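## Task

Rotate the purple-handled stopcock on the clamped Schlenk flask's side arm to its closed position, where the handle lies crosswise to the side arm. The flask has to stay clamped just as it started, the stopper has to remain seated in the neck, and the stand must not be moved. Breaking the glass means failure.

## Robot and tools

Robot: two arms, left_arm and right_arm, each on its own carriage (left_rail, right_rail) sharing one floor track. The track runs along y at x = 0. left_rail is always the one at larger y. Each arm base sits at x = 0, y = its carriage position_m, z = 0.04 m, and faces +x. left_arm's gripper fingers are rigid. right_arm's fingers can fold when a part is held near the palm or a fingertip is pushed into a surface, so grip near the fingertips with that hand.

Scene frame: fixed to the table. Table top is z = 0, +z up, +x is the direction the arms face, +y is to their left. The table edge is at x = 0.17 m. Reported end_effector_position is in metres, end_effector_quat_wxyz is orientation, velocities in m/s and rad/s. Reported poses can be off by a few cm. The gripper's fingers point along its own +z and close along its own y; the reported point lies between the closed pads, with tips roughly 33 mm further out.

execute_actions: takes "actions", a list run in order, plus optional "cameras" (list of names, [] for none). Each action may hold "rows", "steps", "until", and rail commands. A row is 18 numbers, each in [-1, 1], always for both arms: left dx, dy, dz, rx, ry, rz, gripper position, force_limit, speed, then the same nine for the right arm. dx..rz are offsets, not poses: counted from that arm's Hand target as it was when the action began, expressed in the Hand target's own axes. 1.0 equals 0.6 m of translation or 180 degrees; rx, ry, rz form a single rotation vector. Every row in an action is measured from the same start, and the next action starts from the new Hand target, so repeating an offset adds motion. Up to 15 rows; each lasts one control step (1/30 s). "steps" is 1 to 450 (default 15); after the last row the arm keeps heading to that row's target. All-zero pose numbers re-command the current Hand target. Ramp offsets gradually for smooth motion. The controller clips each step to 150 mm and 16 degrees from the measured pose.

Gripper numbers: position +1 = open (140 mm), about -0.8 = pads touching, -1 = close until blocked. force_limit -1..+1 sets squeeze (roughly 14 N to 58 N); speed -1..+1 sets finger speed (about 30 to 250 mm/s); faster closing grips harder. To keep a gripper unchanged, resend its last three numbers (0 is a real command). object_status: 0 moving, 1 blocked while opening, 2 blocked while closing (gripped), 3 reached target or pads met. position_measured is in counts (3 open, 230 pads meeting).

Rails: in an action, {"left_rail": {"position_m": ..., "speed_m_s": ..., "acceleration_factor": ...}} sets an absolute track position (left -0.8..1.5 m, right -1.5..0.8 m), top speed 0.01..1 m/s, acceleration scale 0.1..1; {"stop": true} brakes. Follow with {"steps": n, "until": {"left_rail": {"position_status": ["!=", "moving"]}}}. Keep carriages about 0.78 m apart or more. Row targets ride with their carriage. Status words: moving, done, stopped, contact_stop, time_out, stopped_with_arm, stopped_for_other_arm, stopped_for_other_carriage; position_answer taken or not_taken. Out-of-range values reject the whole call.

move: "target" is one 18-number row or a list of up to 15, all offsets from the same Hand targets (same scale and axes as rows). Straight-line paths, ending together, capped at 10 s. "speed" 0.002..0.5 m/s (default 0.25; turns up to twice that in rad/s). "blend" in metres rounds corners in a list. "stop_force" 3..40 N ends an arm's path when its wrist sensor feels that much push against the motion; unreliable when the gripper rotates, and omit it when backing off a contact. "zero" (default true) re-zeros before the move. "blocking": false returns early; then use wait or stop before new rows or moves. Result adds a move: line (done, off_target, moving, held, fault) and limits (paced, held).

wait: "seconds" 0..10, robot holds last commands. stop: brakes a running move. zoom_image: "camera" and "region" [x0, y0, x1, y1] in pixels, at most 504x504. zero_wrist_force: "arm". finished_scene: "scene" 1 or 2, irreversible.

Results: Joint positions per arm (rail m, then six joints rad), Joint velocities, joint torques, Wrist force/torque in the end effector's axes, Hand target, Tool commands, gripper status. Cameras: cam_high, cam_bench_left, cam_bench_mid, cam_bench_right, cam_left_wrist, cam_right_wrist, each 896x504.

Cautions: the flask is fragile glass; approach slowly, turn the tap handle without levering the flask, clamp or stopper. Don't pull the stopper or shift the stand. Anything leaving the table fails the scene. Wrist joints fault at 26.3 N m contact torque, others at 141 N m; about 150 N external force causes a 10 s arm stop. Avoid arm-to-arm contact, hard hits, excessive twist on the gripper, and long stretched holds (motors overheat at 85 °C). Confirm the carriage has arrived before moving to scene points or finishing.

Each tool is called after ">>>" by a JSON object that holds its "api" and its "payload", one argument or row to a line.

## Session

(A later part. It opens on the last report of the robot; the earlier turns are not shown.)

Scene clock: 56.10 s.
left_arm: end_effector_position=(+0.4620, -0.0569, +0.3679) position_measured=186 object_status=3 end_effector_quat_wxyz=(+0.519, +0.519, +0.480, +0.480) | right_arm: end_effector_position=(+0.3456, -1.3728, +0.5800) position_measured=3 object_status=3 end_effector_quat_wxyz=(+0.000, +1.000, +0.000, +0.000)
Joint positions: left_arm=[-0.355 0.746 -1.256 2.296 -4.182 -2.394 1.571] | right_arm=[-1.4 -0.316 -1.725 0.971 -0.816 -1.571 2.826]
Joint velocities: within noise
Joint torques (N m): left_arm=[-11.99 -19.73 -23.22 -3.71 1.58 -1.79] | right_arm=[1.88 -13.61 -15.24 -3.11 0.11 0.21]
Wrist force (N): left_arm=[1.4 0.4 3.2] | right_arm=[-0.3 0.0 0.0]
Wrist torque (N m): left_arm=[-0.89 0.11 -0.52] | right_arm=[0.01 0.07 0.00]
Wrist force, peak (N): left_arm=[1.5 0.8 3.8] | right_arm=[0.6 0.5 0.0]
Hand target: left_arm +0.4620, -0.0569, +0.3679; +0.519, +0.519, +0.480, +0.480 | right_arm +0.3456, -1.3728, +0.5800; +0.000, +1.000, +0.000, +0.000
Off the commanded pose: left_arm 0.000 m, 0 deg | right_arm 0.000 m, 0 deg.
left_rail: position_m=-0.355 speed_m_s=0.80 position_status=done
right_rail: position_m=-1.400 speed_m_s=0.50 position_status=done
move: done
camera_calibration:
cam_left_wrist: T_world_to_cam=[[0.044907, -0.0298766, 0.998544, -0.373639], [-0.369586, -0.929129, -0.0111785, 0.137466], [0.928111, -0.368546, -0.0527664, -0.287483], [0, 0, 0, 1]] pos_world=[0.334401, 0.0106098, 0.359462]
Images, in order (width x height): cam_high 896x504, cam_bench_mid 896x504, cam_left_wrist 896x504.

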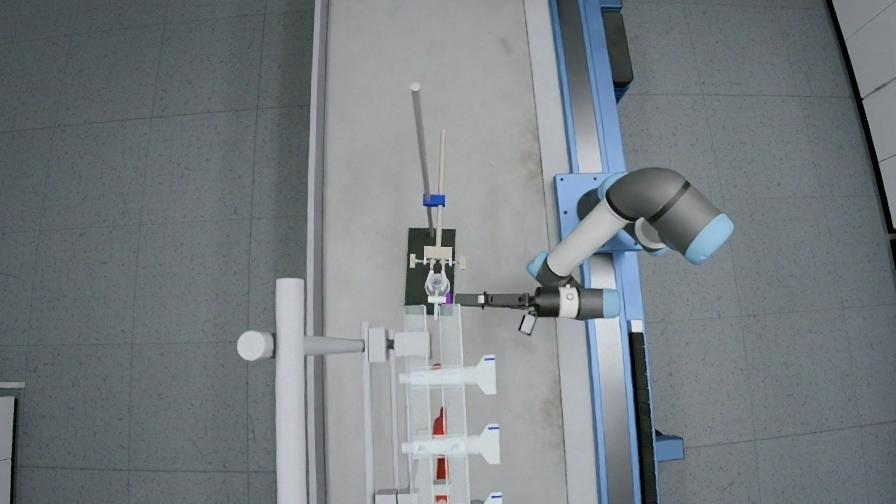

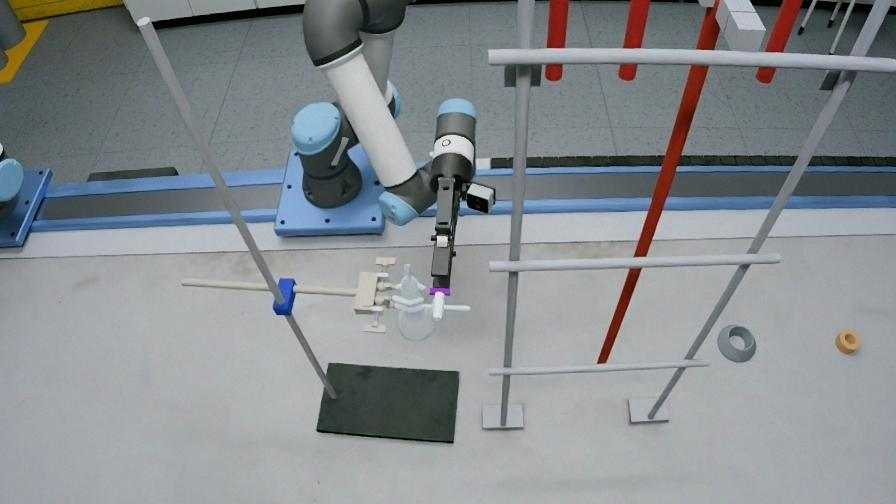

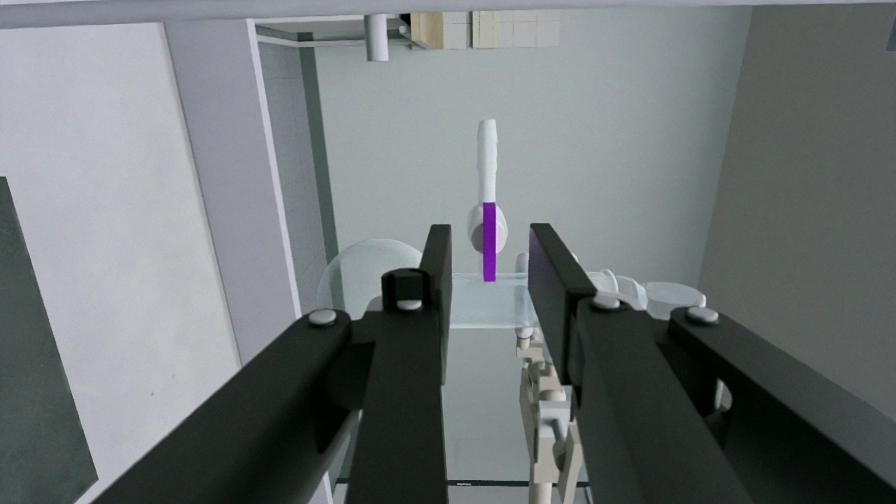

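>>> {"api": "move", "payload": {
  "target": [0, 0, 0.01, 0, 0, 0, -0.67, -1, -1, 0, 0, 0, 0, 0, 0, 1, 1, 1],
  "speed": 0.03,
  "stop_force": 5,
  "cameras": ["cam_high", "cam_bench_mid", "cam_left_wrist"]
}}

>>> {"api": "zoom_image", "payload": {
  "camera": "cam_left_wrist",
  "region": [420, 150, 560, 290]
}}

>>> {"api": "zoom_image", "payload": {
  "camera": "cam_high",
  "region": [420, 270, 500, 330]
}}

>>> {"api": "zoom_image", "payload": {
  "camera": "cam_bench_mid",
  "region": [410, 250, 480, 320]
}}

Scene clock: 61.67 s.
left_arm: end_effector_position=(+0.4679, -0.0574, +0.3679) position_measured=213 object_status=3 end_effector_quat_wxyz=(+0.519, +0.519, +0.480, +0.480) | right_arm: end_effector_position=(+0.3456, -1.3728, +0.5800) position_measured=3 object_status=3 end_effector_quat_wxyz=(+0.000, +1.000, +0.000, +0.000)
Joint positions: left_arm=[-0.355 0.733 -1.252 2.29 -4.18 -2.381 1.571] | right_arm=[-1.4 -0.316 -1.725 0.971 -0.816 -1.571 2.826]
Joint velocities: within noise
Joint torques (N m): left_arm=[-12.29 -20.26 -23.68 -0.02 1.64 -1.68] | right_arm=[1.86 -14.26 -15.26 -2.85 0.22 0.22]
Wrist force (N): left_arm=[1.5 0.8 3.4] | right_arm=[0.1 0.4 0.0]
Wrist torque (N m): left_arm=[-0.81 0.09 -0.51] | right_arm=[0.08 -0.03 0.00]
Wrist force, peak (N): left_arm=[1.5 0.5 3.8] | right_arm=[0.4 0.5 -0.1]
Hand target: left_arm +0.4679, -0.0574, +0.3679; +0.519, +0.519, +0.480, +0.480 | right_arm +0.3456, -1.3728, +0.5800; +0.000, +1.000, +0.000, +0.000
Off the commanded pose: left_arm 0.000 m, 0 deg | right_arm 0.000 m, 0 deg.
left_rail: position_m=-0.355 speed_m_s=0.80 position_status=done
right_rail: position_m=-1.400 speed_m_s=0.50 position_status=done
move: done
camera_calibration:
cam_left_wrist: T_world_to_cam=[[0.0449096, -0.0298728, 0.998544, -0.373921], [-0.369585, -0.92913, -0.011174, 0.139248], [0.928111, -0.368546, -0.0527673, -0.293205], [0, 0, 0, 1]] pos_world=[0.340383, 0.0101496, 0.359461]
Images, in order (width x height): cam_high 896x504, cam_bench_mid 896x504, cam_left_wrist 896x504.

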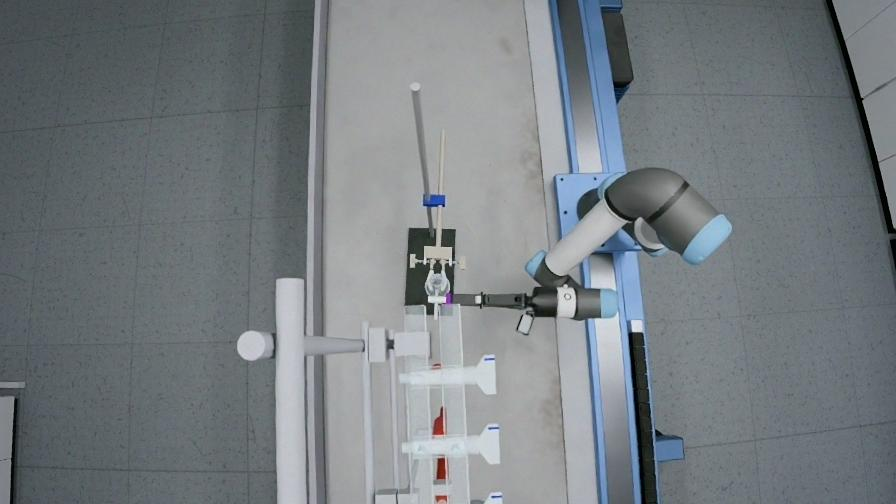

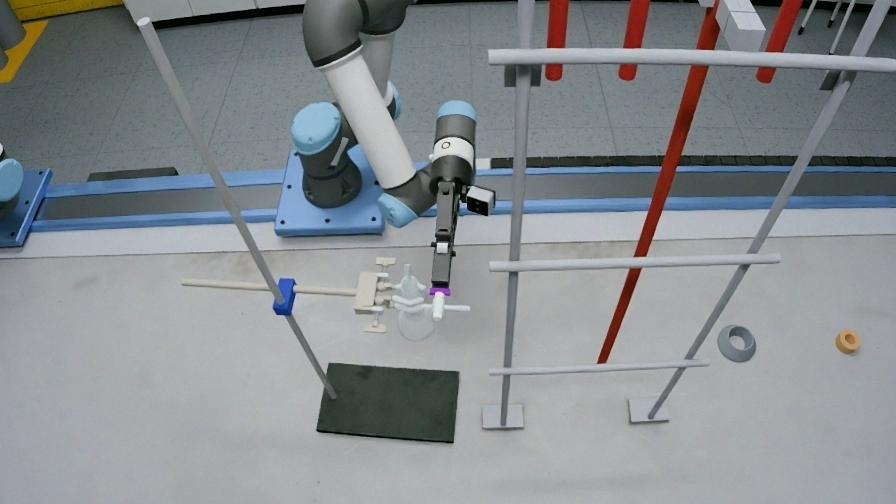

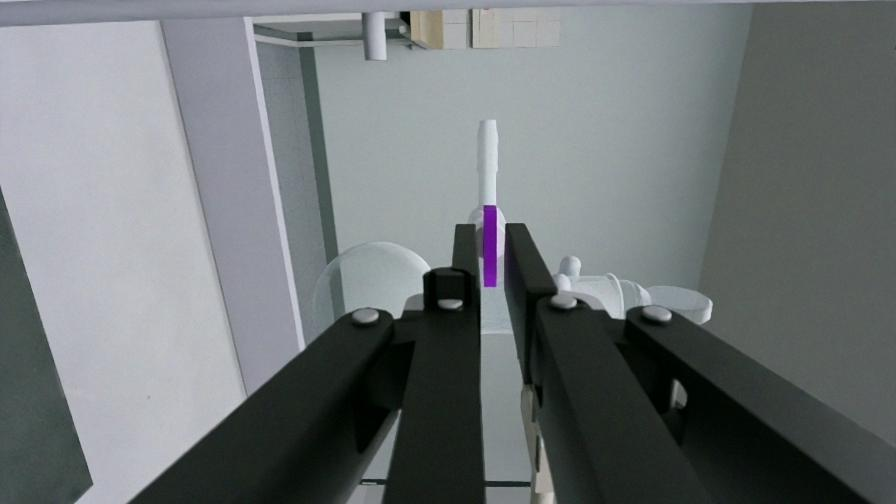

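Scaled by 3.600.

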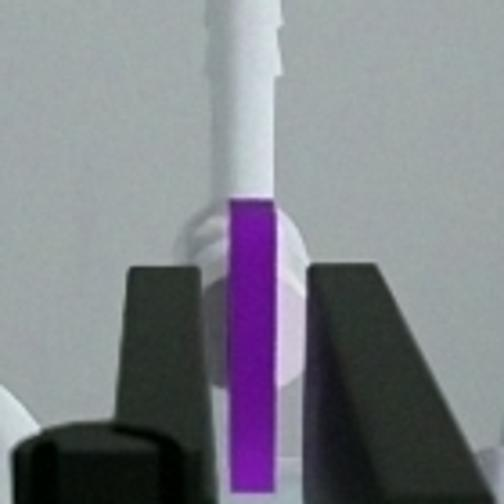

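Scaled by 6.300.

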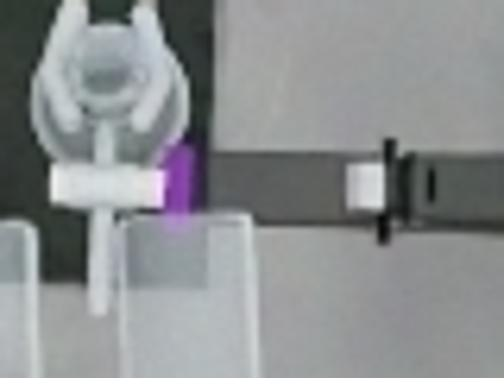

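Scaled by 7.200.

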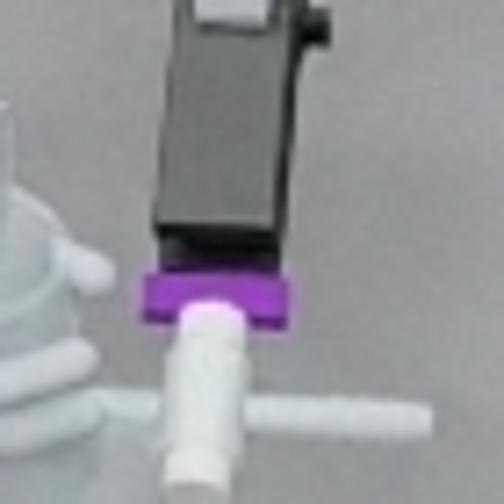

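>>> {"api": "move", "payload": {
  "target": [0, 0, 0.0205, 0, 0, 0, -0.67, -1, -1, 0, 0, 0, 0, 0, 0, 1, 1, 1],
  "speed": 0.02,
  "stop_force": 4,
  "cameras": ["cam_high", "cam_bench_mid", "cam_left_wrist"]
}}

>>> {"api": "zoom_image", "payload": {
  "camera": "cam_left_wrist",
  "region": [420, 150, 560, 290]
}}

>>> {"api": "zoom_image", "payload": {
  "camera": "cam_high",
  "region": [420, 270, 500, 330]
}}

>>> {"api": "zoom_image", "payload": {
  "camera": "cam_bench_mid",
  "region": [410, 250, 480, 320]
}}

Scene clock: 66.53 s.
left_arm: end_effector_position=(+0.4802, -0.0583, +0.3679) position_measured=213 object_status=3 end_effector_quat_wxyz=(+0.519, +0.519, +0.480, +0.480) | right_arm: end_effector_position=(+0.3456, -1.3728, +0.5800) position_measured=3 object_status=3 end_effector_quat_wxyz=(+0.000, +1.000, +0.000, +0.000)
Joint positions: left_arm=[-0.355 0.707 -1.244 2.277 -4.174 -2.355 1.571] | right_arm=[-1.4 -0.316 -1.725 0.971 -0.816 -1.571 2.826]
Joint velocities: within noise
Joint torques (N m): left_arm=[-12.62 -20.48 -24.04 -0.15 1.66 -1.43] | right_arm=[2.1 -13.61 -14.27 -2.76 0.11 0.17]
Wrist force (N): left_arm=[1.5 0.5 3.6] | right_arm=[0.0 0.2 -0.1]
Wrist torque (N m): left_arm=[-0.86 0.10 -0.51] | right_arm=[0.04 0.00 -0.01]
Wrist force, peak (N): left_arm=[1.5 0.9 3.8] | right_arm=[0.4 0.5 -0.2]
Hand target: left_arm +0.4802, -0.0583, +0.3679; +0.519, +0.519, +0.480, +0.480 | right_arm +0.3456, -1.3728, +0.5800; +0.000, +1.000, +0.000, +0.000
Off the commanded pose: left_arm 0.000 m, 0 deg | right_arm 0.000 m, 0 deg.
left_rail: position_m=-0.355 speed_m_s=0.80 position_status=done
right_rail: position_m=-1.400 speed_m_s=0.50 position_status=done
move: done
camera_calibration:
cam_left_wrist: T_world_to_cam=[[0.0449092, -0.0298722, 0.998544, -0.374501], [-0.369585, -0.92913, -0.0111737, 0.142903], [0.928111, -0.368545, -0.0527668, -0.304935], [0, 0, 0, 1]] pos_world=[0.352647, 0.00920604, 0.359462]
Images, in order (width x height): cam_high 896x504, cam_bench_mid 896x504, cam_left_wrist 896x504.

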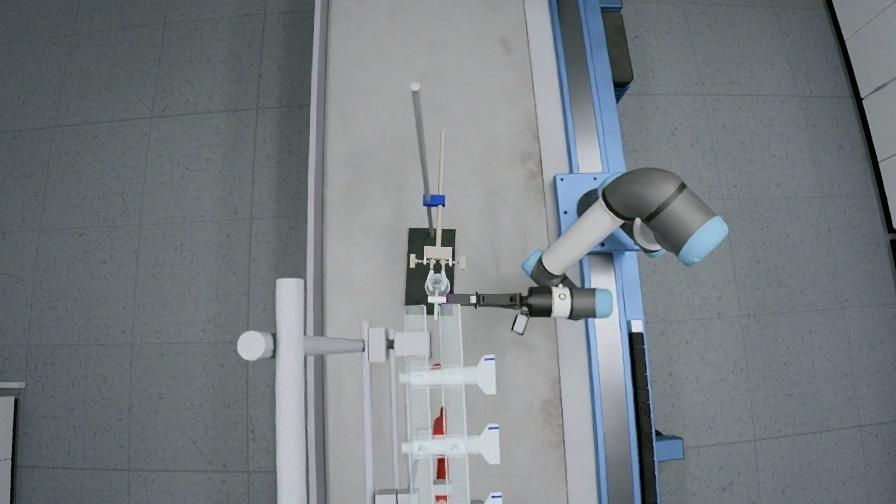

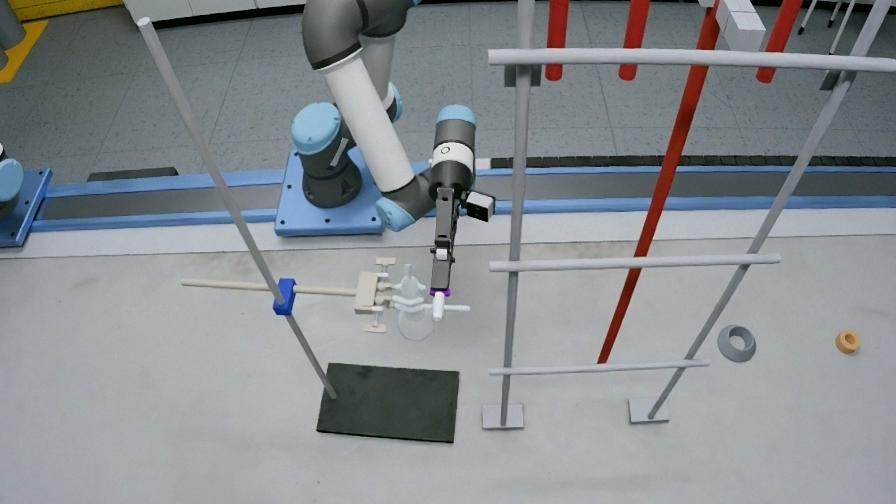

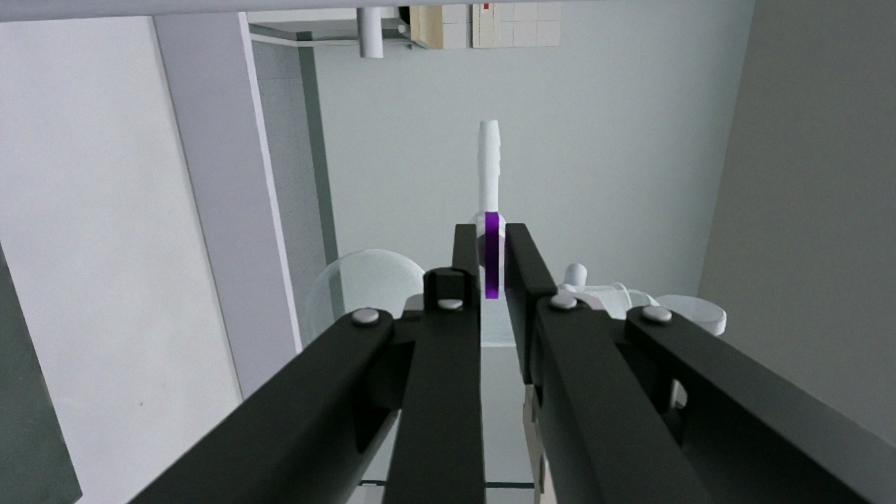

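Scaled by 3.600.

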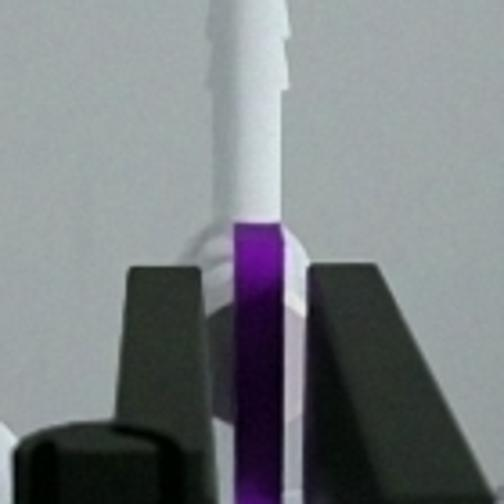

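Scaled by 6.300.

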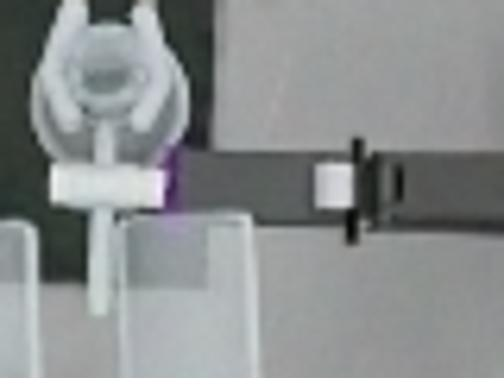

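Scaled by 7.200.

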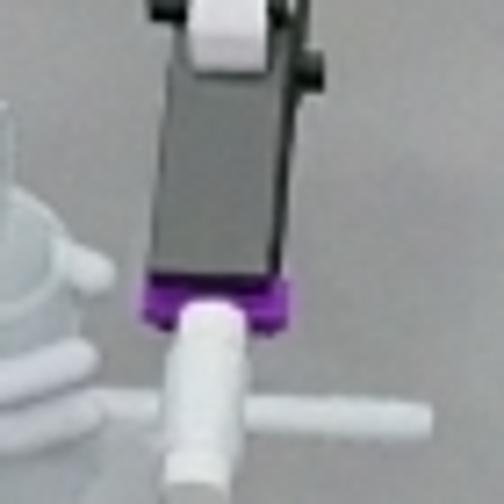

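>>> {"api": "execute_actions", "payload": {
  "actions": [],
  "cameras": ["cam_left_wrist", "cam_bench_mid"]
}}

Scene clock: 69.07 s.
left_arm: end_effector_position=(+0.4802, -0.0583, +0.3679) position_measured=213 object_status=3 end_effector_quat_wxyz=(+0.519, +0.519, +0.480, +0.480) | right_arm: end_effector_position=(+0.3456, -1.3728, +0.5800) position_measured=3 object_status=3 end_effector_quat_wxyz=(+0.000, +1.000, +0.000, +0.000)
Joint positions: left_arm=[-0.355 0.707 -1.244 2.277 -4.174 -2.355 1.571] | right_arm=[-1.4 -0.316 -1.725 0.971 -0.816 -1.571 2.826]
Joint velocities: within noise
Joint torques (N m): left_arm=[-11.29 -20.75 -17.93 -0.45 1.4 -1.25] | right_arm=[3.14 -14.49 -14.37 -2.67 0.3 0.22]
Wrist force (N): left_arm=[1.3 0.7 3.5] | right_arm=[-0.1 0.3 -0.3]
Wrist torque (N m): left_arm=[-0.83 0.12 -0.51] | right_arm=[0.07 0.01 0.00]
Wrist force, peak (N): left_arm=[1.4 0.7 3.9] | right_arm=[0.3 0.6 -0.2]
Hand target: left_arm +0.4802, -0.0583, +0.3679; +0.519, +0.519, +0.480, +0.480 | right_arm +0.3456, -1.3728, +0.5800; +0.000, +1.000, +0.000, +0.000
Tool commands: left_gripper/position=-0.67 left_gripper/force_limit=-1.0 left_gripper/speed=-1.0 right_gripper/position=+1.0 right_gripper/force_limit=+1.0 right_gripper/speed=+1.0
Off the commanded pose: left_arm 0.000 m, 0 deg | right_arm 0.000 m, 0 deg.
left_rail: position_m=-0.355 speed_m_s=0.80 position_status=done
right_rail: position_m=-1.400 speed_m_s=0.50 position_status=done
camera_calibration:
cam_left_wrist: T_world_to_cam=[[0.0449093, -0.0298722, 0.998544, -0.374501], [-0.369586, -0.929129, -0.0111736, 0.142903], [0.928111, -0.368546, -0.0527669, -0.304935], [0, 0, 0, 1]] pos_world=[0.352647, 0.00920584, 0.359462]
Images, in order (width x height): cam_bench_mid 896x504, cam_left_wrist 896x504.

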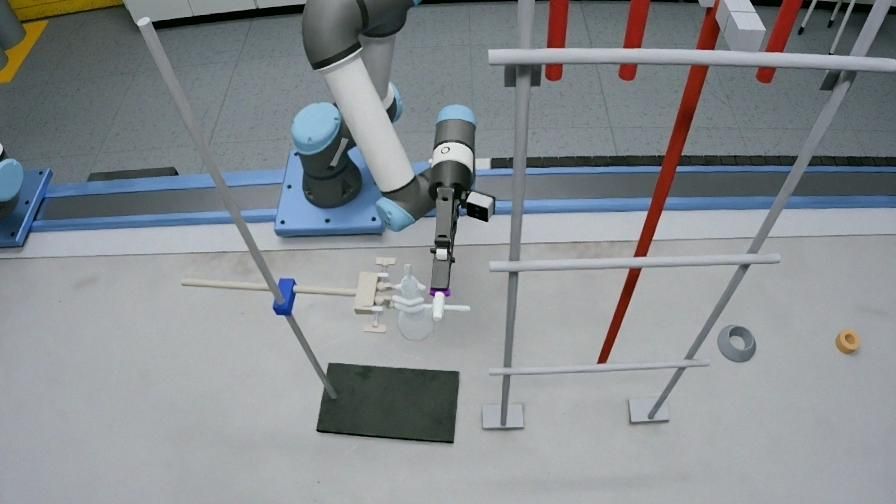

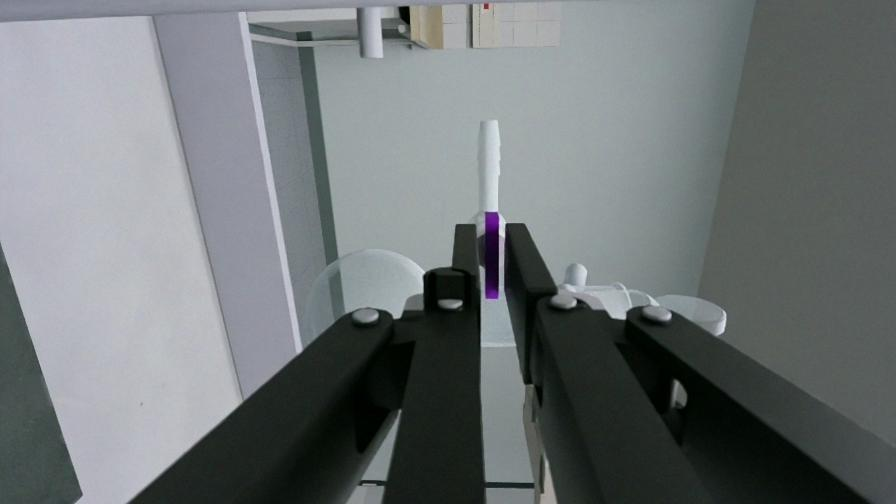

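>>> {"api": "zero_wrist_force", "payload": {
  "arm": "left_arm"
}}

>>> {"api": "execute_actions", "payload": {
  "actions": [
    {"rows": [[0,0,0,0,0,0,-1,-1,-1,0,0,0,0,0,0,1,1,1]], "steps": 30}
  ],
  "cameras": ["cam_left_wrist"]
}}

Wrist force sensor zeroed.

Scene clock: 76.50 s.
left_arm: end_effector_position=(+0.4802, -0.0583, +0.3679) position_measured=223 object_status=2 end_effector_quat_wxyz=(+0.519, +0.519, +0.480, +0.480) | right_arm: end_effector_position=(+0.3456, -1.3728, +0.5800) position_measured=3 object_status=3 end_effector_quat_wxyz=(+0.000, +1.000, +0.000, +0.000)
Joint positions: left_arm=[-0.355 0.707 -1.244 2.277 -4.174 -2.355 1.571] | right_arm=[-1.4 -0.316 -1.725 0.971 -0.816 -1.571 2.826]
Joint velocities: within noise
Joint torques (N m): left_arm=[-11.31 -21.83 -9.19 -1.19 0.39 -0.75] | right_arm=[2.63 -14.04 -14.83 -2.53 0.23 0.43]
Wrist force (N, zeroed by zero_wrist_force on left_arm): left_arm=[0.5 3.5 0.1] | right_arm=[-0.1 0.2 -0.2]
Wrist torque (N m, zeroed by zero_wrist_force on left_arm): left_arm=[-0.16 -0.02 -0.10] | right_arm=[0.04 0.03 0.00]
Wrist force, peak (N, zeroed by zero_wrist_force on left_arm): left_arm=[0.5 3.9 0.1] | right_arm=[0.3 0.5 -0.4]
Hand target: left_arm +0.4802, -0.0583, +0.3679; +0.519, +0.519, +0.480, +0.480 | right_arm +0.3456, -1.3728, +0.5800; +0.000, +1.000, +0.000, +0.000
Off the commanded pose: left_arm 0.000 m, 0 deg | right_arm 0.000 m, 0 deg.
left_rail: position_m=-0.355 speed_m_s=0.80 position_status=done
right_rail: position_m=-1.400 speed_m_s=0.50 position_status=done
camera_calibration:
cam_left_wrist: T_world_to_cam=[[0.0449095, -0.029872, 0.998544, -0.374501], [-0.369577, -0.929133, -0.0111738, 0.142902], [0.928114, -0.368538, -0.0527669, -0.304935], [0, 0, 0, 1]] pos_world=[0.352647, 0.00920748, 0.359462]
Images, in order (width x height): cam_left_wrist 896x504.

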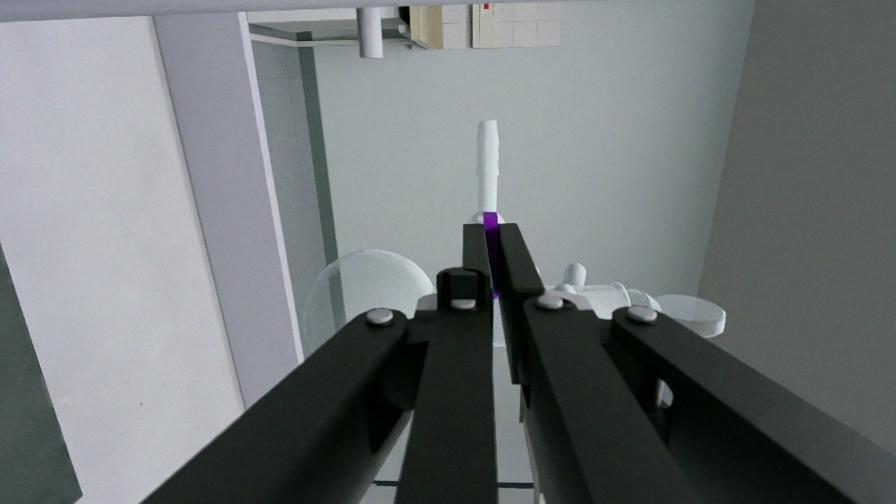

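>>> {"api": "execute_actions", "payload": {
  "actions": [
    {"rows": [[0,0.0005,0,0,0,0,-1,-1,-1,0,0,0,0,0,0,1,1,1]], "steps": 10}
  ],
  "cameras": []
}}

Scene clock: 77.83 s.
left_arm: end_effector_position=(+0.4802, -0.0584, +0.3682) position_measured=223 object_status=2 end_effector_quat_wxyz=(+0.519, +0.519, +0.481, +0.480) | right_arm: end_effector_position=(+0.3456, -1.3728, +0.5800) position_measured=3 object_status=3 end_effector_quat_wxyz=(+0.000, +1.000, +0.000, +0.000)
Joint positions: left_arm=[-0.355 0.707 -1.245 2.277 -4.173 -2.355 1.571] | right_arm=[-1.4 -0.316 -1.725 0.971 -0.816 -1.571 2.826]
Joint velocities: within noise
Joint torques (N m): left_arm=[-10.85 -34.6 -24.34 0.44 -0.65 -0.83] | right_arm=[3.59 -14.16 -15.02 -2.3 0.21 0.39]
Wrist force (N, zeroed by zero_wrist_force on left_arm): left_arm=[0.5 1.9 0.0] | right_arm=[-0.1 0.1 0.0]
Wrist torque (N m, zeroed by zero_wrist_force on left_arm): left_arm=[-0.08 -0.04 -0.05] | right_arm=[0.03 0.02 0.00]
Wrist force, peak (N, zeroed by zero_wrist_force on left_arm): left_arm=[0.5 3.8 -0.1] | right_arm=[0.1 0.5 0.1]
Hand target: left_arm +0.4802, -0.0583, +0.3682; +0.519, +0.519, +0.480, +0.480 | right_arm +0.3456, -1.3728, +0.5800; +0.000, +1.000, +0.000, +0.000
Off the commanded pose: left_arm 0.000 m, 0 deg | right_arm 0.000 m, 0 deg.
left_rail: position_m=-0.355 speed_m_s=0.80 position_status=done
right_rail: position_m=-1.400 speed_m_s=0.50 position_status=done
No camera images: "cameras" was empty.

>>> {"api": "execute_actions", "payload": {
  "actions": [
    {"rows": [[0,0.0005,0,0,0,0,-1,-1,-1,0,0,0,0,0,0,1,1,1]], "steps": 10}
  ],
  "cameras": []
}}

Scene clock: 78.67 s.
left_arm: end_effector_position=(+0.4802, -0.0583, +0.3685) position_measured=223 object_status=2 end_effector_quat_wxyz=(+0.519, +0.519, +0.480, +0.480) | right_arm: end_effector_position=(+0.3456, -1.3728, +0.5800) position_measured=3 object_status=3 end_effector_quat_wxyz=(+0.000, +1.000, +0.000, +0.000)
Joint positions: left_arm=[-0.355 0.707 -1.245 2.276 -4.172 -2.355 1.571] | right_arm=[-1.4 -0.316 -1.725 0.971 -0.816 -1.571 2.826]
Joint velocities: within noise
Joint torques (N m): left_arm=[-10.89 -35.82 -24.61 -0.09 -1.27 -0.81] | right_arm=[2.84 -14.7 -15.3 -2.31 0.21 0.39]
Wrist force (N, zeroed by zero_wrist_force on left_arm): left_arm=[-0.4 -0.2 -0.1] | right_arm=[0.1 0.3 0.2]
Wrist torque (N m, zeroed by zero_wrist_force on left_arm): left_arm=[0.03 0.01 0.02] | right_arm=[0.06 -0.03 -0.01]
Wrist force, peak (N, zeroed by zero_wrist_force on left_arm): left_arm=[0.4 1.8 0.1] | right_arm=[0.3 0.6 0.1]
Hand target: left_arm +0.4802, -0.0583, +0.3685; +0.519, +0.519, +0.480, +0.480 | right_arm +0.3456, -1.3728, +0.5800; +0.000, +1.000, +0.000, +0.000
Off the commanded pose: left_arm 0.000 m, 0 deg | right_arm 0.000 m, 0 deg.
left_rail: position_m=-0.355 speed_m_s=0.80 position_status=done
right_rail: position_m=-1.400 speed_m_s=0.50 position_status=done
No camera images: "cameras" was empty.

>>> {"api": "move", "payload": {
  "target": [0,0,0,0,0,0.04,-1,-1,-1,0,0,0,0,0,0,1,1,1],
  "speed": 0.1,
  "cameras": ["cam_left_wrist"]
}}

Scene clock: 80.43 s.
left_arm: end_effector_position=(+0.4802, -0.0583, +0.3685) position_measured=223 object_status=2 end_effector_quat_wxyz=(+0.488, +0.548, +0.447, +0.512) | right_arm: end_effector_position=(+0.3456, -1.3728, +0.5800) position_measured=3 object_status=3 end_effector_quat_wxyz=(+0.000, +1.000, +0.000, +0.000)
Joint positions: left_arm=[-0.355 0.707 -1.245 2.276 -4.173 -2.355 1.696] | right_arm=[-1.4 -0.316 -1.725 0.971 -0.816 -1.571 2.826]
Joint velocities: within noise
Joint torques (N m): left_arm=[-10.16 -35.77 -12.86 -0.06 -1.38 2.5] | right_arm=[3.3 -13.97 -15.2 -2.4 0.27 0.23]
Wrist force (N, zeroed by zero_wrist_force on left_arm): left_arm=[1.5 -0.1 0.1] | right_arm=[0.1 0.4 -0.3]
Wrist torque (N m, zeroed by zero_wrist_force on left_arm): left_arm=[-0.06 -0.06 -0.07] | right_arm=[0.09 -0.02 0.00]
Wrist force, peak (N, zeroed by zero_wrist_force on left_arm): left_arm=[1.5 0.3 0.0] | right_arm=[0.4 0.3 -0.7]
Hand target: left_arm +0.4802, -0.0583, +0.3685; +0.488, +0.548, +0.447, +0.512 | right_arm +0.3456, -1.3728, +0.5800; +0.000, +1.000, +0.000, +0.000
Off the commanded pose: left_arm 0.000 m, 0 deg | right_arm 0.000 m, 0 deg.
left_rail: position_m=-0.355 speed_m_s=0.80 position_status=done
right_rail: position_m=-1.400 speed_m_s=0.50 position_status=done
move: done
camera_calibration:
cam_left_wrist: T_world_to_cam=[[0.0352886, -0.154274, 0.987398, -0.373641], [-0.368903, -0.920247, -0.130598, 0.187131], [0.928798, -0.359646, -0.0893862, -0.291232], [0, 0, 0, 1]] pos_world=[0.352714, 0.00982367, 0.367339]
Images, in order (width x height): cam_left_wrist 896x504.

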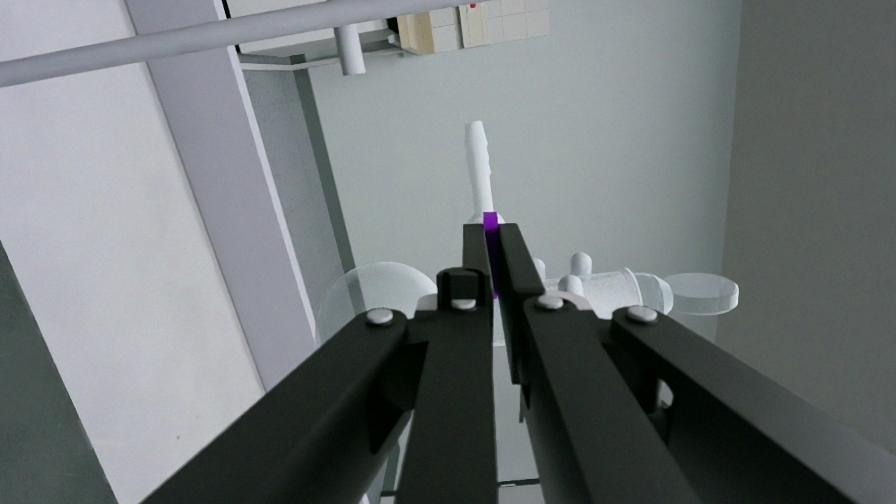

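>>> {"api": "move", "payload": {
  "target": [0,0,0,0,0,0.08,-1,-1,-1,0,0,0,0,0,0,1,1,1],
  "speed": 0.15,
  "cameras": []
}}

Scene clock: 82.27 s.
left_arm: end_effector_position=(+0.4802, -0.0583, +0.3686) position_measured=223 object_status=2 end_effector_quat_wxyz=(+0.420, +0.600, +0.375, +0.569) | right_arm: end_effector_position=(+0.3456, -1.3728, +0.5800) position_measured=3 object_status=3 end_effector_quat_wxyz=(+0.000, +1.000, +0.000, +0.000)
Joint positions: left_arm=[-0.355 0.707 -1.245 2.276 -4.173 -2.355 1.947] | right_arm=[-1.4 -0.316 -1.725 0.971 -0.816 -1.571 2.826]
Joint velocities: within noise
Joint torques (N m): left_arm=[-7.78 -36.54 -4.21 -0.14 -1.07 2.11] | right_arm=[3.05 -13.69 -15.41 -2.32 0.14 0.35]
Wrist force (N, zeroed by zero_wrist_force on left_arm): left_arm=[2.4 -1.9 -0.1] | right_arm=[0.0 0.2 -0.3]
Wrist torque (N m, zeroed by zero_wrist_force on left_arm): left_arm=[-0.02 -0.11 0.06] | right_arm=[0.05 0.00 -0.01]
Wrist force, peak (N, zeroed by zero_wrist_force on left_arm): left_arm=[2.6 -1.8 0.0] | right_arm=[0.5 0.3 0.3]
Hand target: left_arm +0.4802, -0.0583, +0.3685; +0.420, +0.600, +0.375, +0.569 | right_arm +0.3456, -1.3728, +0.5800; +0.000, +1.000, +0.000, +0.000
Off the commanded pose: left_arm 0.000 m, 0 deg | right_arm 0.000 m, 0 deg.
left_rail: position_m=-0.355 speed_m_s=0.80 position_status=done
right_rail: position_m=-1.400 speed_m_s=0.50 position_status=done
move: done
No camera images: "cameras" was empty.

>>> {"api": "move", "payload": {
  "target": [0.0005,-0.0006,0,0,0,0.14,-1,-1,-1,0,0,0,0,0,0,1,1,1],
  "speed": 0.15,
  "cameras": ["cam_left_wrist"]
}}

Scene clock: 84.83 s.
left_arm: end_effector_position=(+0.4803, -0.0579, +0.3683) position_measured=223 object_status=2 end_effector_quat_wxyz=(+0.285, +0.667, +0.235, +0.647) | right_arm: end_effector_position=(+0.3456, -1.3728, +0.5800) position_measured=3 object_status=3 end_effector_quat_wxyz=(+0.000, +1.000, +0.000, +0.000)
Joint positions: left_arm=[-0.355 0.708 -1.244 2.275 -4.173 -2.355 2.387] | right_arm=[-1.4 -0.316 -1.725 0.971 -0.816 -1.571 2.826]
Joint velocities: within noise
Joint torques (N m): left_arm=[10.27 -36.81 -6.74 -0.3 -1.43 2.46] | right_arm=[3.41 -14.92 -15.41 -2.08 0.05 0.24]
Wrist force (N, zeroed by zero_wrist_force on left_arm): left_arm=[2.3 -2.5 0.6] | right_arm=[-0.2 0.1 -0.1]
Wrist torque (N m, zeroed by zero_wrist_force on left_arm): left_arm=[-0.09 -0.27 0.35] | right_arm=[0.04 0.05 0.00]
Wrist force, peak (N, zeroed by zero_wrist_force on left_arm): left_arm=[3.1 -2.2 -0.1] | right_arm=[0.0 0.6 -0.5]
Hand target: left_arm +0.4802, -0.0579, +0.3683; +0.285, +0.667, +0.235, +0.647 | right_arm +0.3456, -1.3728, +0.5800; +0.000, +1.000, +0.000, +0.000
Off the commanded pose: left_arm 0.000 m, 0 deg | right_arm 0.000 m, 0 deg.
left_rail: position_m=-0.355 speed_m_s=0.80 position_status=done
right_rail: position_m=-1.400 speed_m_s=0.50 position_status=done
move: done
camera_calibration:
cam_left_wrist: T_world_to_cam=[[-0.0103706, -0.747256, 0.664455, -0.266856], [-0.345781, -0.620817, -0.703577, 0.404789], [0.938258, -0.237053, -0.251949, -0.228701], [0, 0, 0, 1]] pos_world=[0.351781, -0.00232383, 0.404493]
Images, in order (width x height): cam_left_wrist 896x504.

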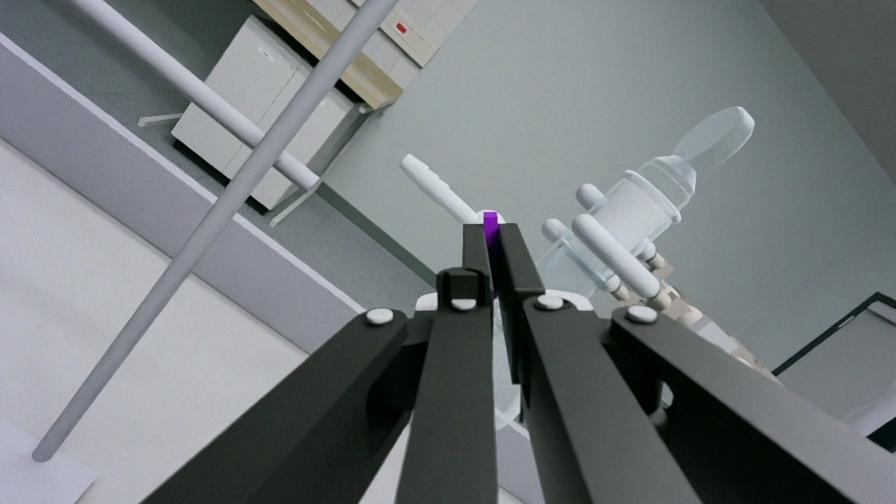

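>>> {"api": "move", "payload": {
  "target": [0.0003,-0.0005,0,0,0,0.12,-1,-1,-1,0,0,0,0,0,0,1,1,1],
  "speed": 0.15,
  "cameras": []
}}

Scene clock: 87.70 s.
left_arm: end_effector_position=(+0.4803, -0.0576, +0.3683) position_measured=223 object_status=2 end_effector_quat_wxyz=(+0.159, +0.699, +0.106, +0.689) | right_arm: end_effector_position=(+0.3456, -1.3728, +0.5800) position_measured=3 object_status=3 end_effector_quat_wxyz=(+0.000, +1.000, +0.000, +0.000)
Joint positions: left_arm=[-0.355 0.709 -1.243 2.274 -4.173 -2.356 2.764] | right_arm=[-1.4 -0.316 -1.725 0.971 -0.816 -1.571 2.826]
Joint velocities: within noise
Joint torques (N m): left_arm=[10.62 -36.6 -6.93 -0.37 -1.39 2.29] | right_arm=[3.72 -14.57 -15 -2.08 0.22 0.39]
Wrist force (N, zeroed by zero_wrist_force on left_arm): left_arm=[1.8 -2.7 1.1] | right_arm=[0.0 0.2 0.0]
Wrist torque (N m, zeroed by zero_wrist_force on left_arm): left_arm=[-0.03 -0.22 0.61] | right_arm=[0.04 0.00 -0.01]
Wrist force, peak (N, zeroed by zero_wrist_force on left_arm): left_arm=[2.5 -2.7 0.9] | right_arm=[0.4 0.6 -0.2]
Hand target: left_arm +0.4803, -0.0576, +0.3682; +0.159, +0.699, +0.106, +0.689 | right_arm +0.3456, -1.3728, +0.5800; +0.000, +1.000, +0.000, +0.000
Off the commanded pose: left_arm 0.000 m, 0 deg | right_arm 0.000 m, 0 deg.
left_rail: position_m=-0.355 speed_m_s=0.80 position_status=done
right_rail: position_m=-1.400 speed_m_s=0.50 position_status=done
move: done
No camera images: "cameras" was empty.

>>> {"api": "move", "payload": {
  "target": [0.0002,-0.0005,0,0,0,0.12,-1,-1,-1,0,0,0,0,0,0,1,1,1],
  "speed": 0.15,
  "cameras": ["cam_left_wrist", "cam_bench_mid", "cam_high"]
}}

Scene clock: 90.07 s.
left_arm: end_effector_position=(+0.4803, -0.0573, +0.3683) position_measured=223 object_status=2 end_effector_quat_wxyz=(+0.027, +0.707, -0.027, +0.707) | right_arm: end_effector_position=(+0.3456, -1.3728, +0.5800) position_measured=3 object_status=3 end_effector_quat_wxyz=(+0.000, +1.000, +0.000, +0.000)
Joint positions: left_arm=[-0.355 0.709 -1.243 2.274 -4.172 -2.357 3.141] | right_arm=[-1.4 -0.316 -1.725 0.971 -0.816 -1.571 2.826]
Joint velocities: within noise
Joint torques (N m): left_arm=[10.71 -36.83 -6.89 -0.5 -1.41 2.48] | right_arm=[4.32 -15.5 -15.44 -1.82 0.25 0.4]
Wrist force (N, zeroed by zero_wrist_force on left_arm): left_arm=[1.0 -3.0 1.4] | right_arm=[0.0 0.0 -0.2]
Wrist torque (N m, zeroed by zero_wrist_force on left_arm): left_arm=[-0.03 -0.12 0.83] | right_arm=[0.01 0.00 0.00]
Wrist force, peak (N, zeroed by zero_wrist_force on left_arm): left_arm=[2.4 -3.1 1.3] | right_arm=[0.6 0.3 0.1]
Hand target: left_arm +0.4803, -0.0573, +0.3682; +0.027, +0.707, -0.027, +0.707 | right_arm +0.3456, -1.3728, +0.5800; +0.000, +1.000, +0.000, +0.000
Off the commanded pose: left_arm 0.000 m, 0 deg | right_arm 0.000 m, 0 deg.
left_rail: position_m=-0.355 speed_m_s=0.80 position_status=done
right_rail: position_m=-1.400 speed_m_s=0.50 position_status=done
move: done
camera_calibration:
cam_left_wrist: T_world_to_cam=[[-0.0296786, -0.999216, -0.026203, -0.0171217], [-0.295368, 0.0338109, -0.954785, 0.510942], [0.954922, -0.0205971, -0.29614, -0.207947], [0, 0, 0, 1]] pos_world=[0.348981, -0.0386668, 0.42581]
Images, in order (width x height): cam_high 896x504, cam_bench_mid 896x504, cam_left_wrist 896x504.

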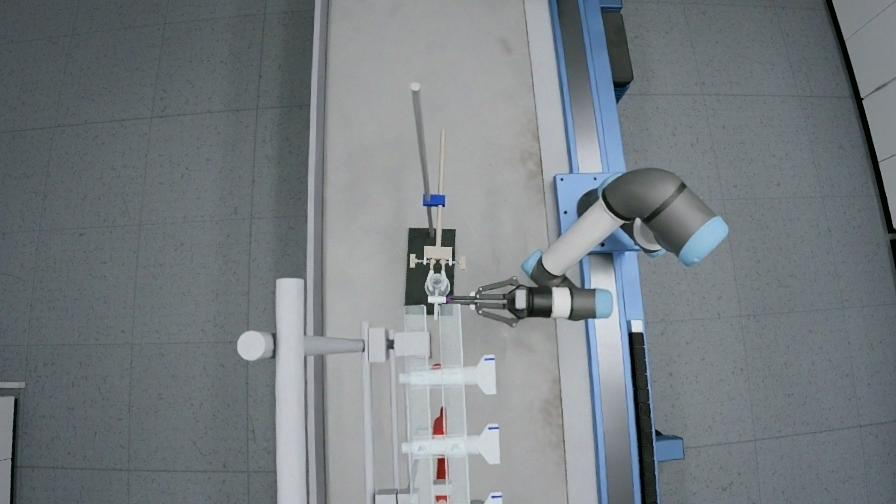

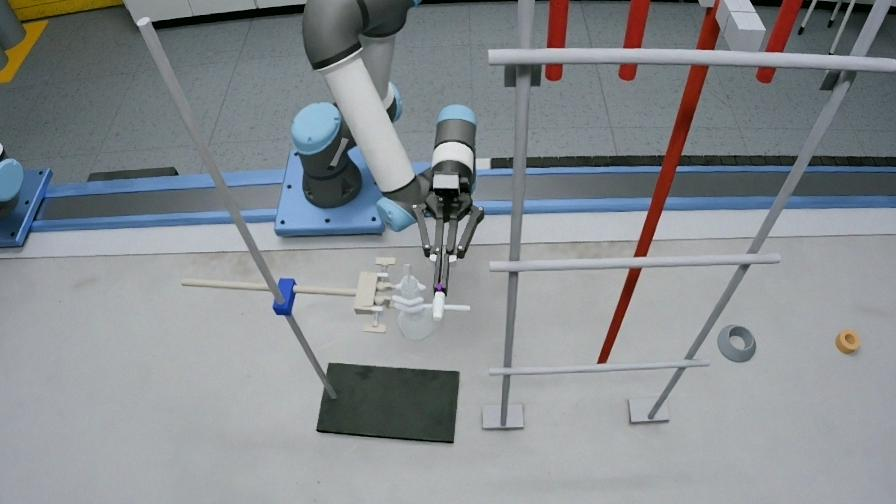

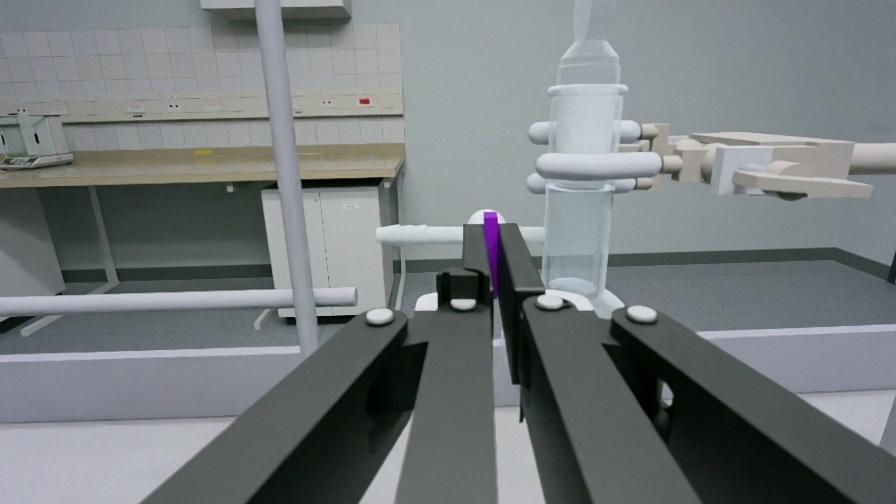

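>>> {"api": "move", "payload": {
  "target": [
    [0,0,0,0,0,0,-0.56,-1,-1,0,0,0,0,0,0,1,1,1],
    [0,0,-0.15,0,0,0,-0.56,-1,-1,0,0,0,0,0,0,1,1,1]
  ],
  "speed": [0.05, 0.12],
  "cameras": ["cam_left_wrist", "cam_bench_mid", "cam_high"]
}}

Scene clock: 94.37 s.
left_arm: end_effector_position=(+0.3906, -0.0504, +0.3682) position_measured=200 object_status=3 end_effector_quat_wxyz=(+0.027, +0.707, -0.027, +0.707) | right_arm: end_effector_position=(+0.3456, -1.3728, +0.5800) position_measured=3 object_status=3 end_effector_quat_wxyz=(+0.000, +1.000, +0.000, +0.000)
Joint positions: left_arm=[-0.355 0.926 -1.287 2.347 -4.201 -2.573 3.141] | right_arm=[-1.4 -0.316 -1.725 0.971 -0.816 -1.571 2.826]
Joint velocities: within noise
Joint torques (N m): left_arm=[12.2 -33 -2.48 -3.3 -1.6 0.61] | right_arm=[4.72 -15.53 -15.53 -1.82 0.28 0.24]
Wrist force (N, zeroed by zero_wrist_force on left_arm): left_arm=[2.5 -2.7 1.9] | right_arm=[0.3 0.3 -0.1]
Wrist torque (N m, zeroed by zero_wrist_force on left_arm): left_arm=[-0.04 -0.10 0.97] | right_arm=[0.06 -0.06 0.00]
Wrist force, peak (N, zeroed by zero_wrist_force on left_arm): left_arm=[2.7 -2.8 2.7] | right_arm=[0.0 0.6 -0.5]
Hand target: left_arm +0.3906, -0.0504, +0.3682; +0.027, +0.707, -0.027, +0.707 | right_arm +0.3456, -1.3728, +0.5800; +0.000, +1.000, +0.000, +0.000
Off the commanded pose: left_arm 0.000 m, 0 deg | right_arm 0.000 m, 0 deg.
left_rail: position_m=-0.355 speed_m_s=0.80 position_status=done
right_rail: position_m=-1.400 speed_m_s=0.50 position_status=done
move: done
camera_calibration:
cam_left_wrist: T_world_to_cam=[[-0.0296506, -0.999212, -0.0263772, -0.0128648], [-0.295465, 0.0339711, -0.954749, 0.484202], [0.954893, -0.0205153, -0.296239, -0.122124], [0, 0, 0, 1]] pos_world=[0.259299, -0.031809, 0.425774]
Images, in order (width x height): cam_high 896x504, cam_bench_mid 896x504, cam_left_wrist 896x504.

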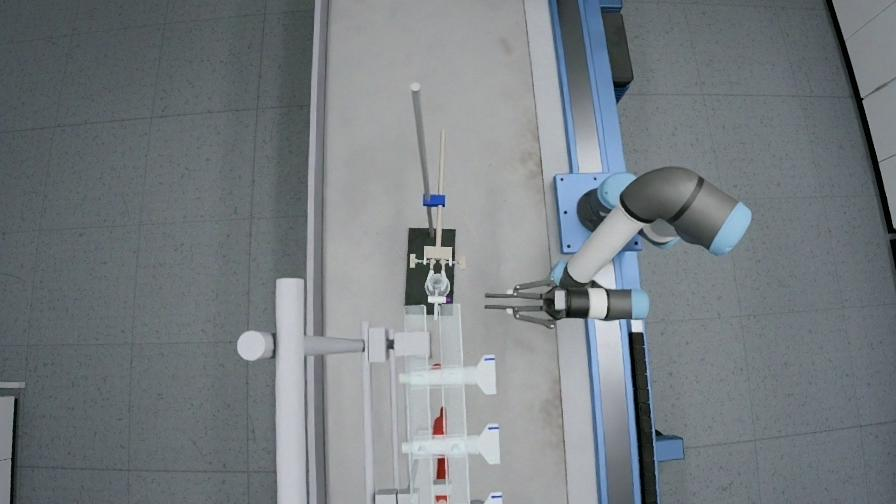

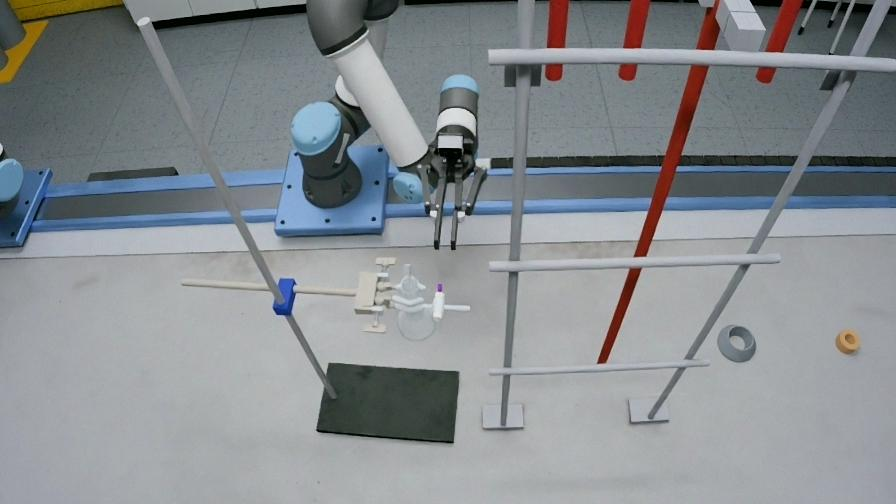

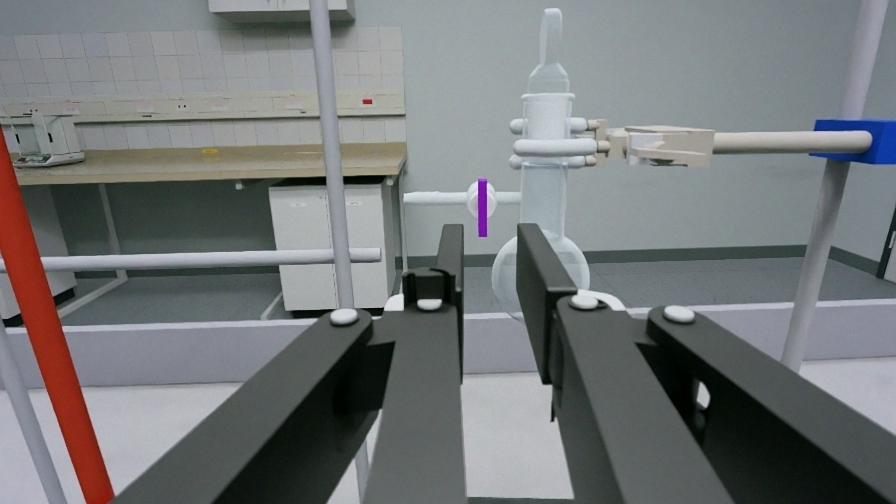

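>>> {"api": "zoom_image", "payload": {
  "camera": "cam_left_wrist",
  "region": [390, 130, 610, 260]
}}

Scaled by 2.291.

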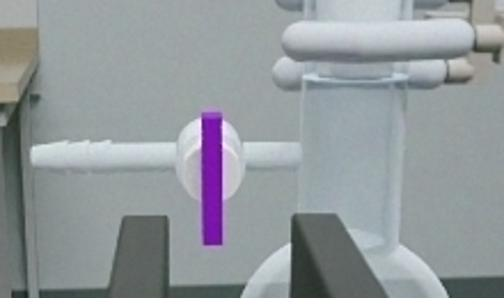

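>>> {"api": "finished_scene", "payload": {
  "scene": 1
}}

The scene is finished: the task was done.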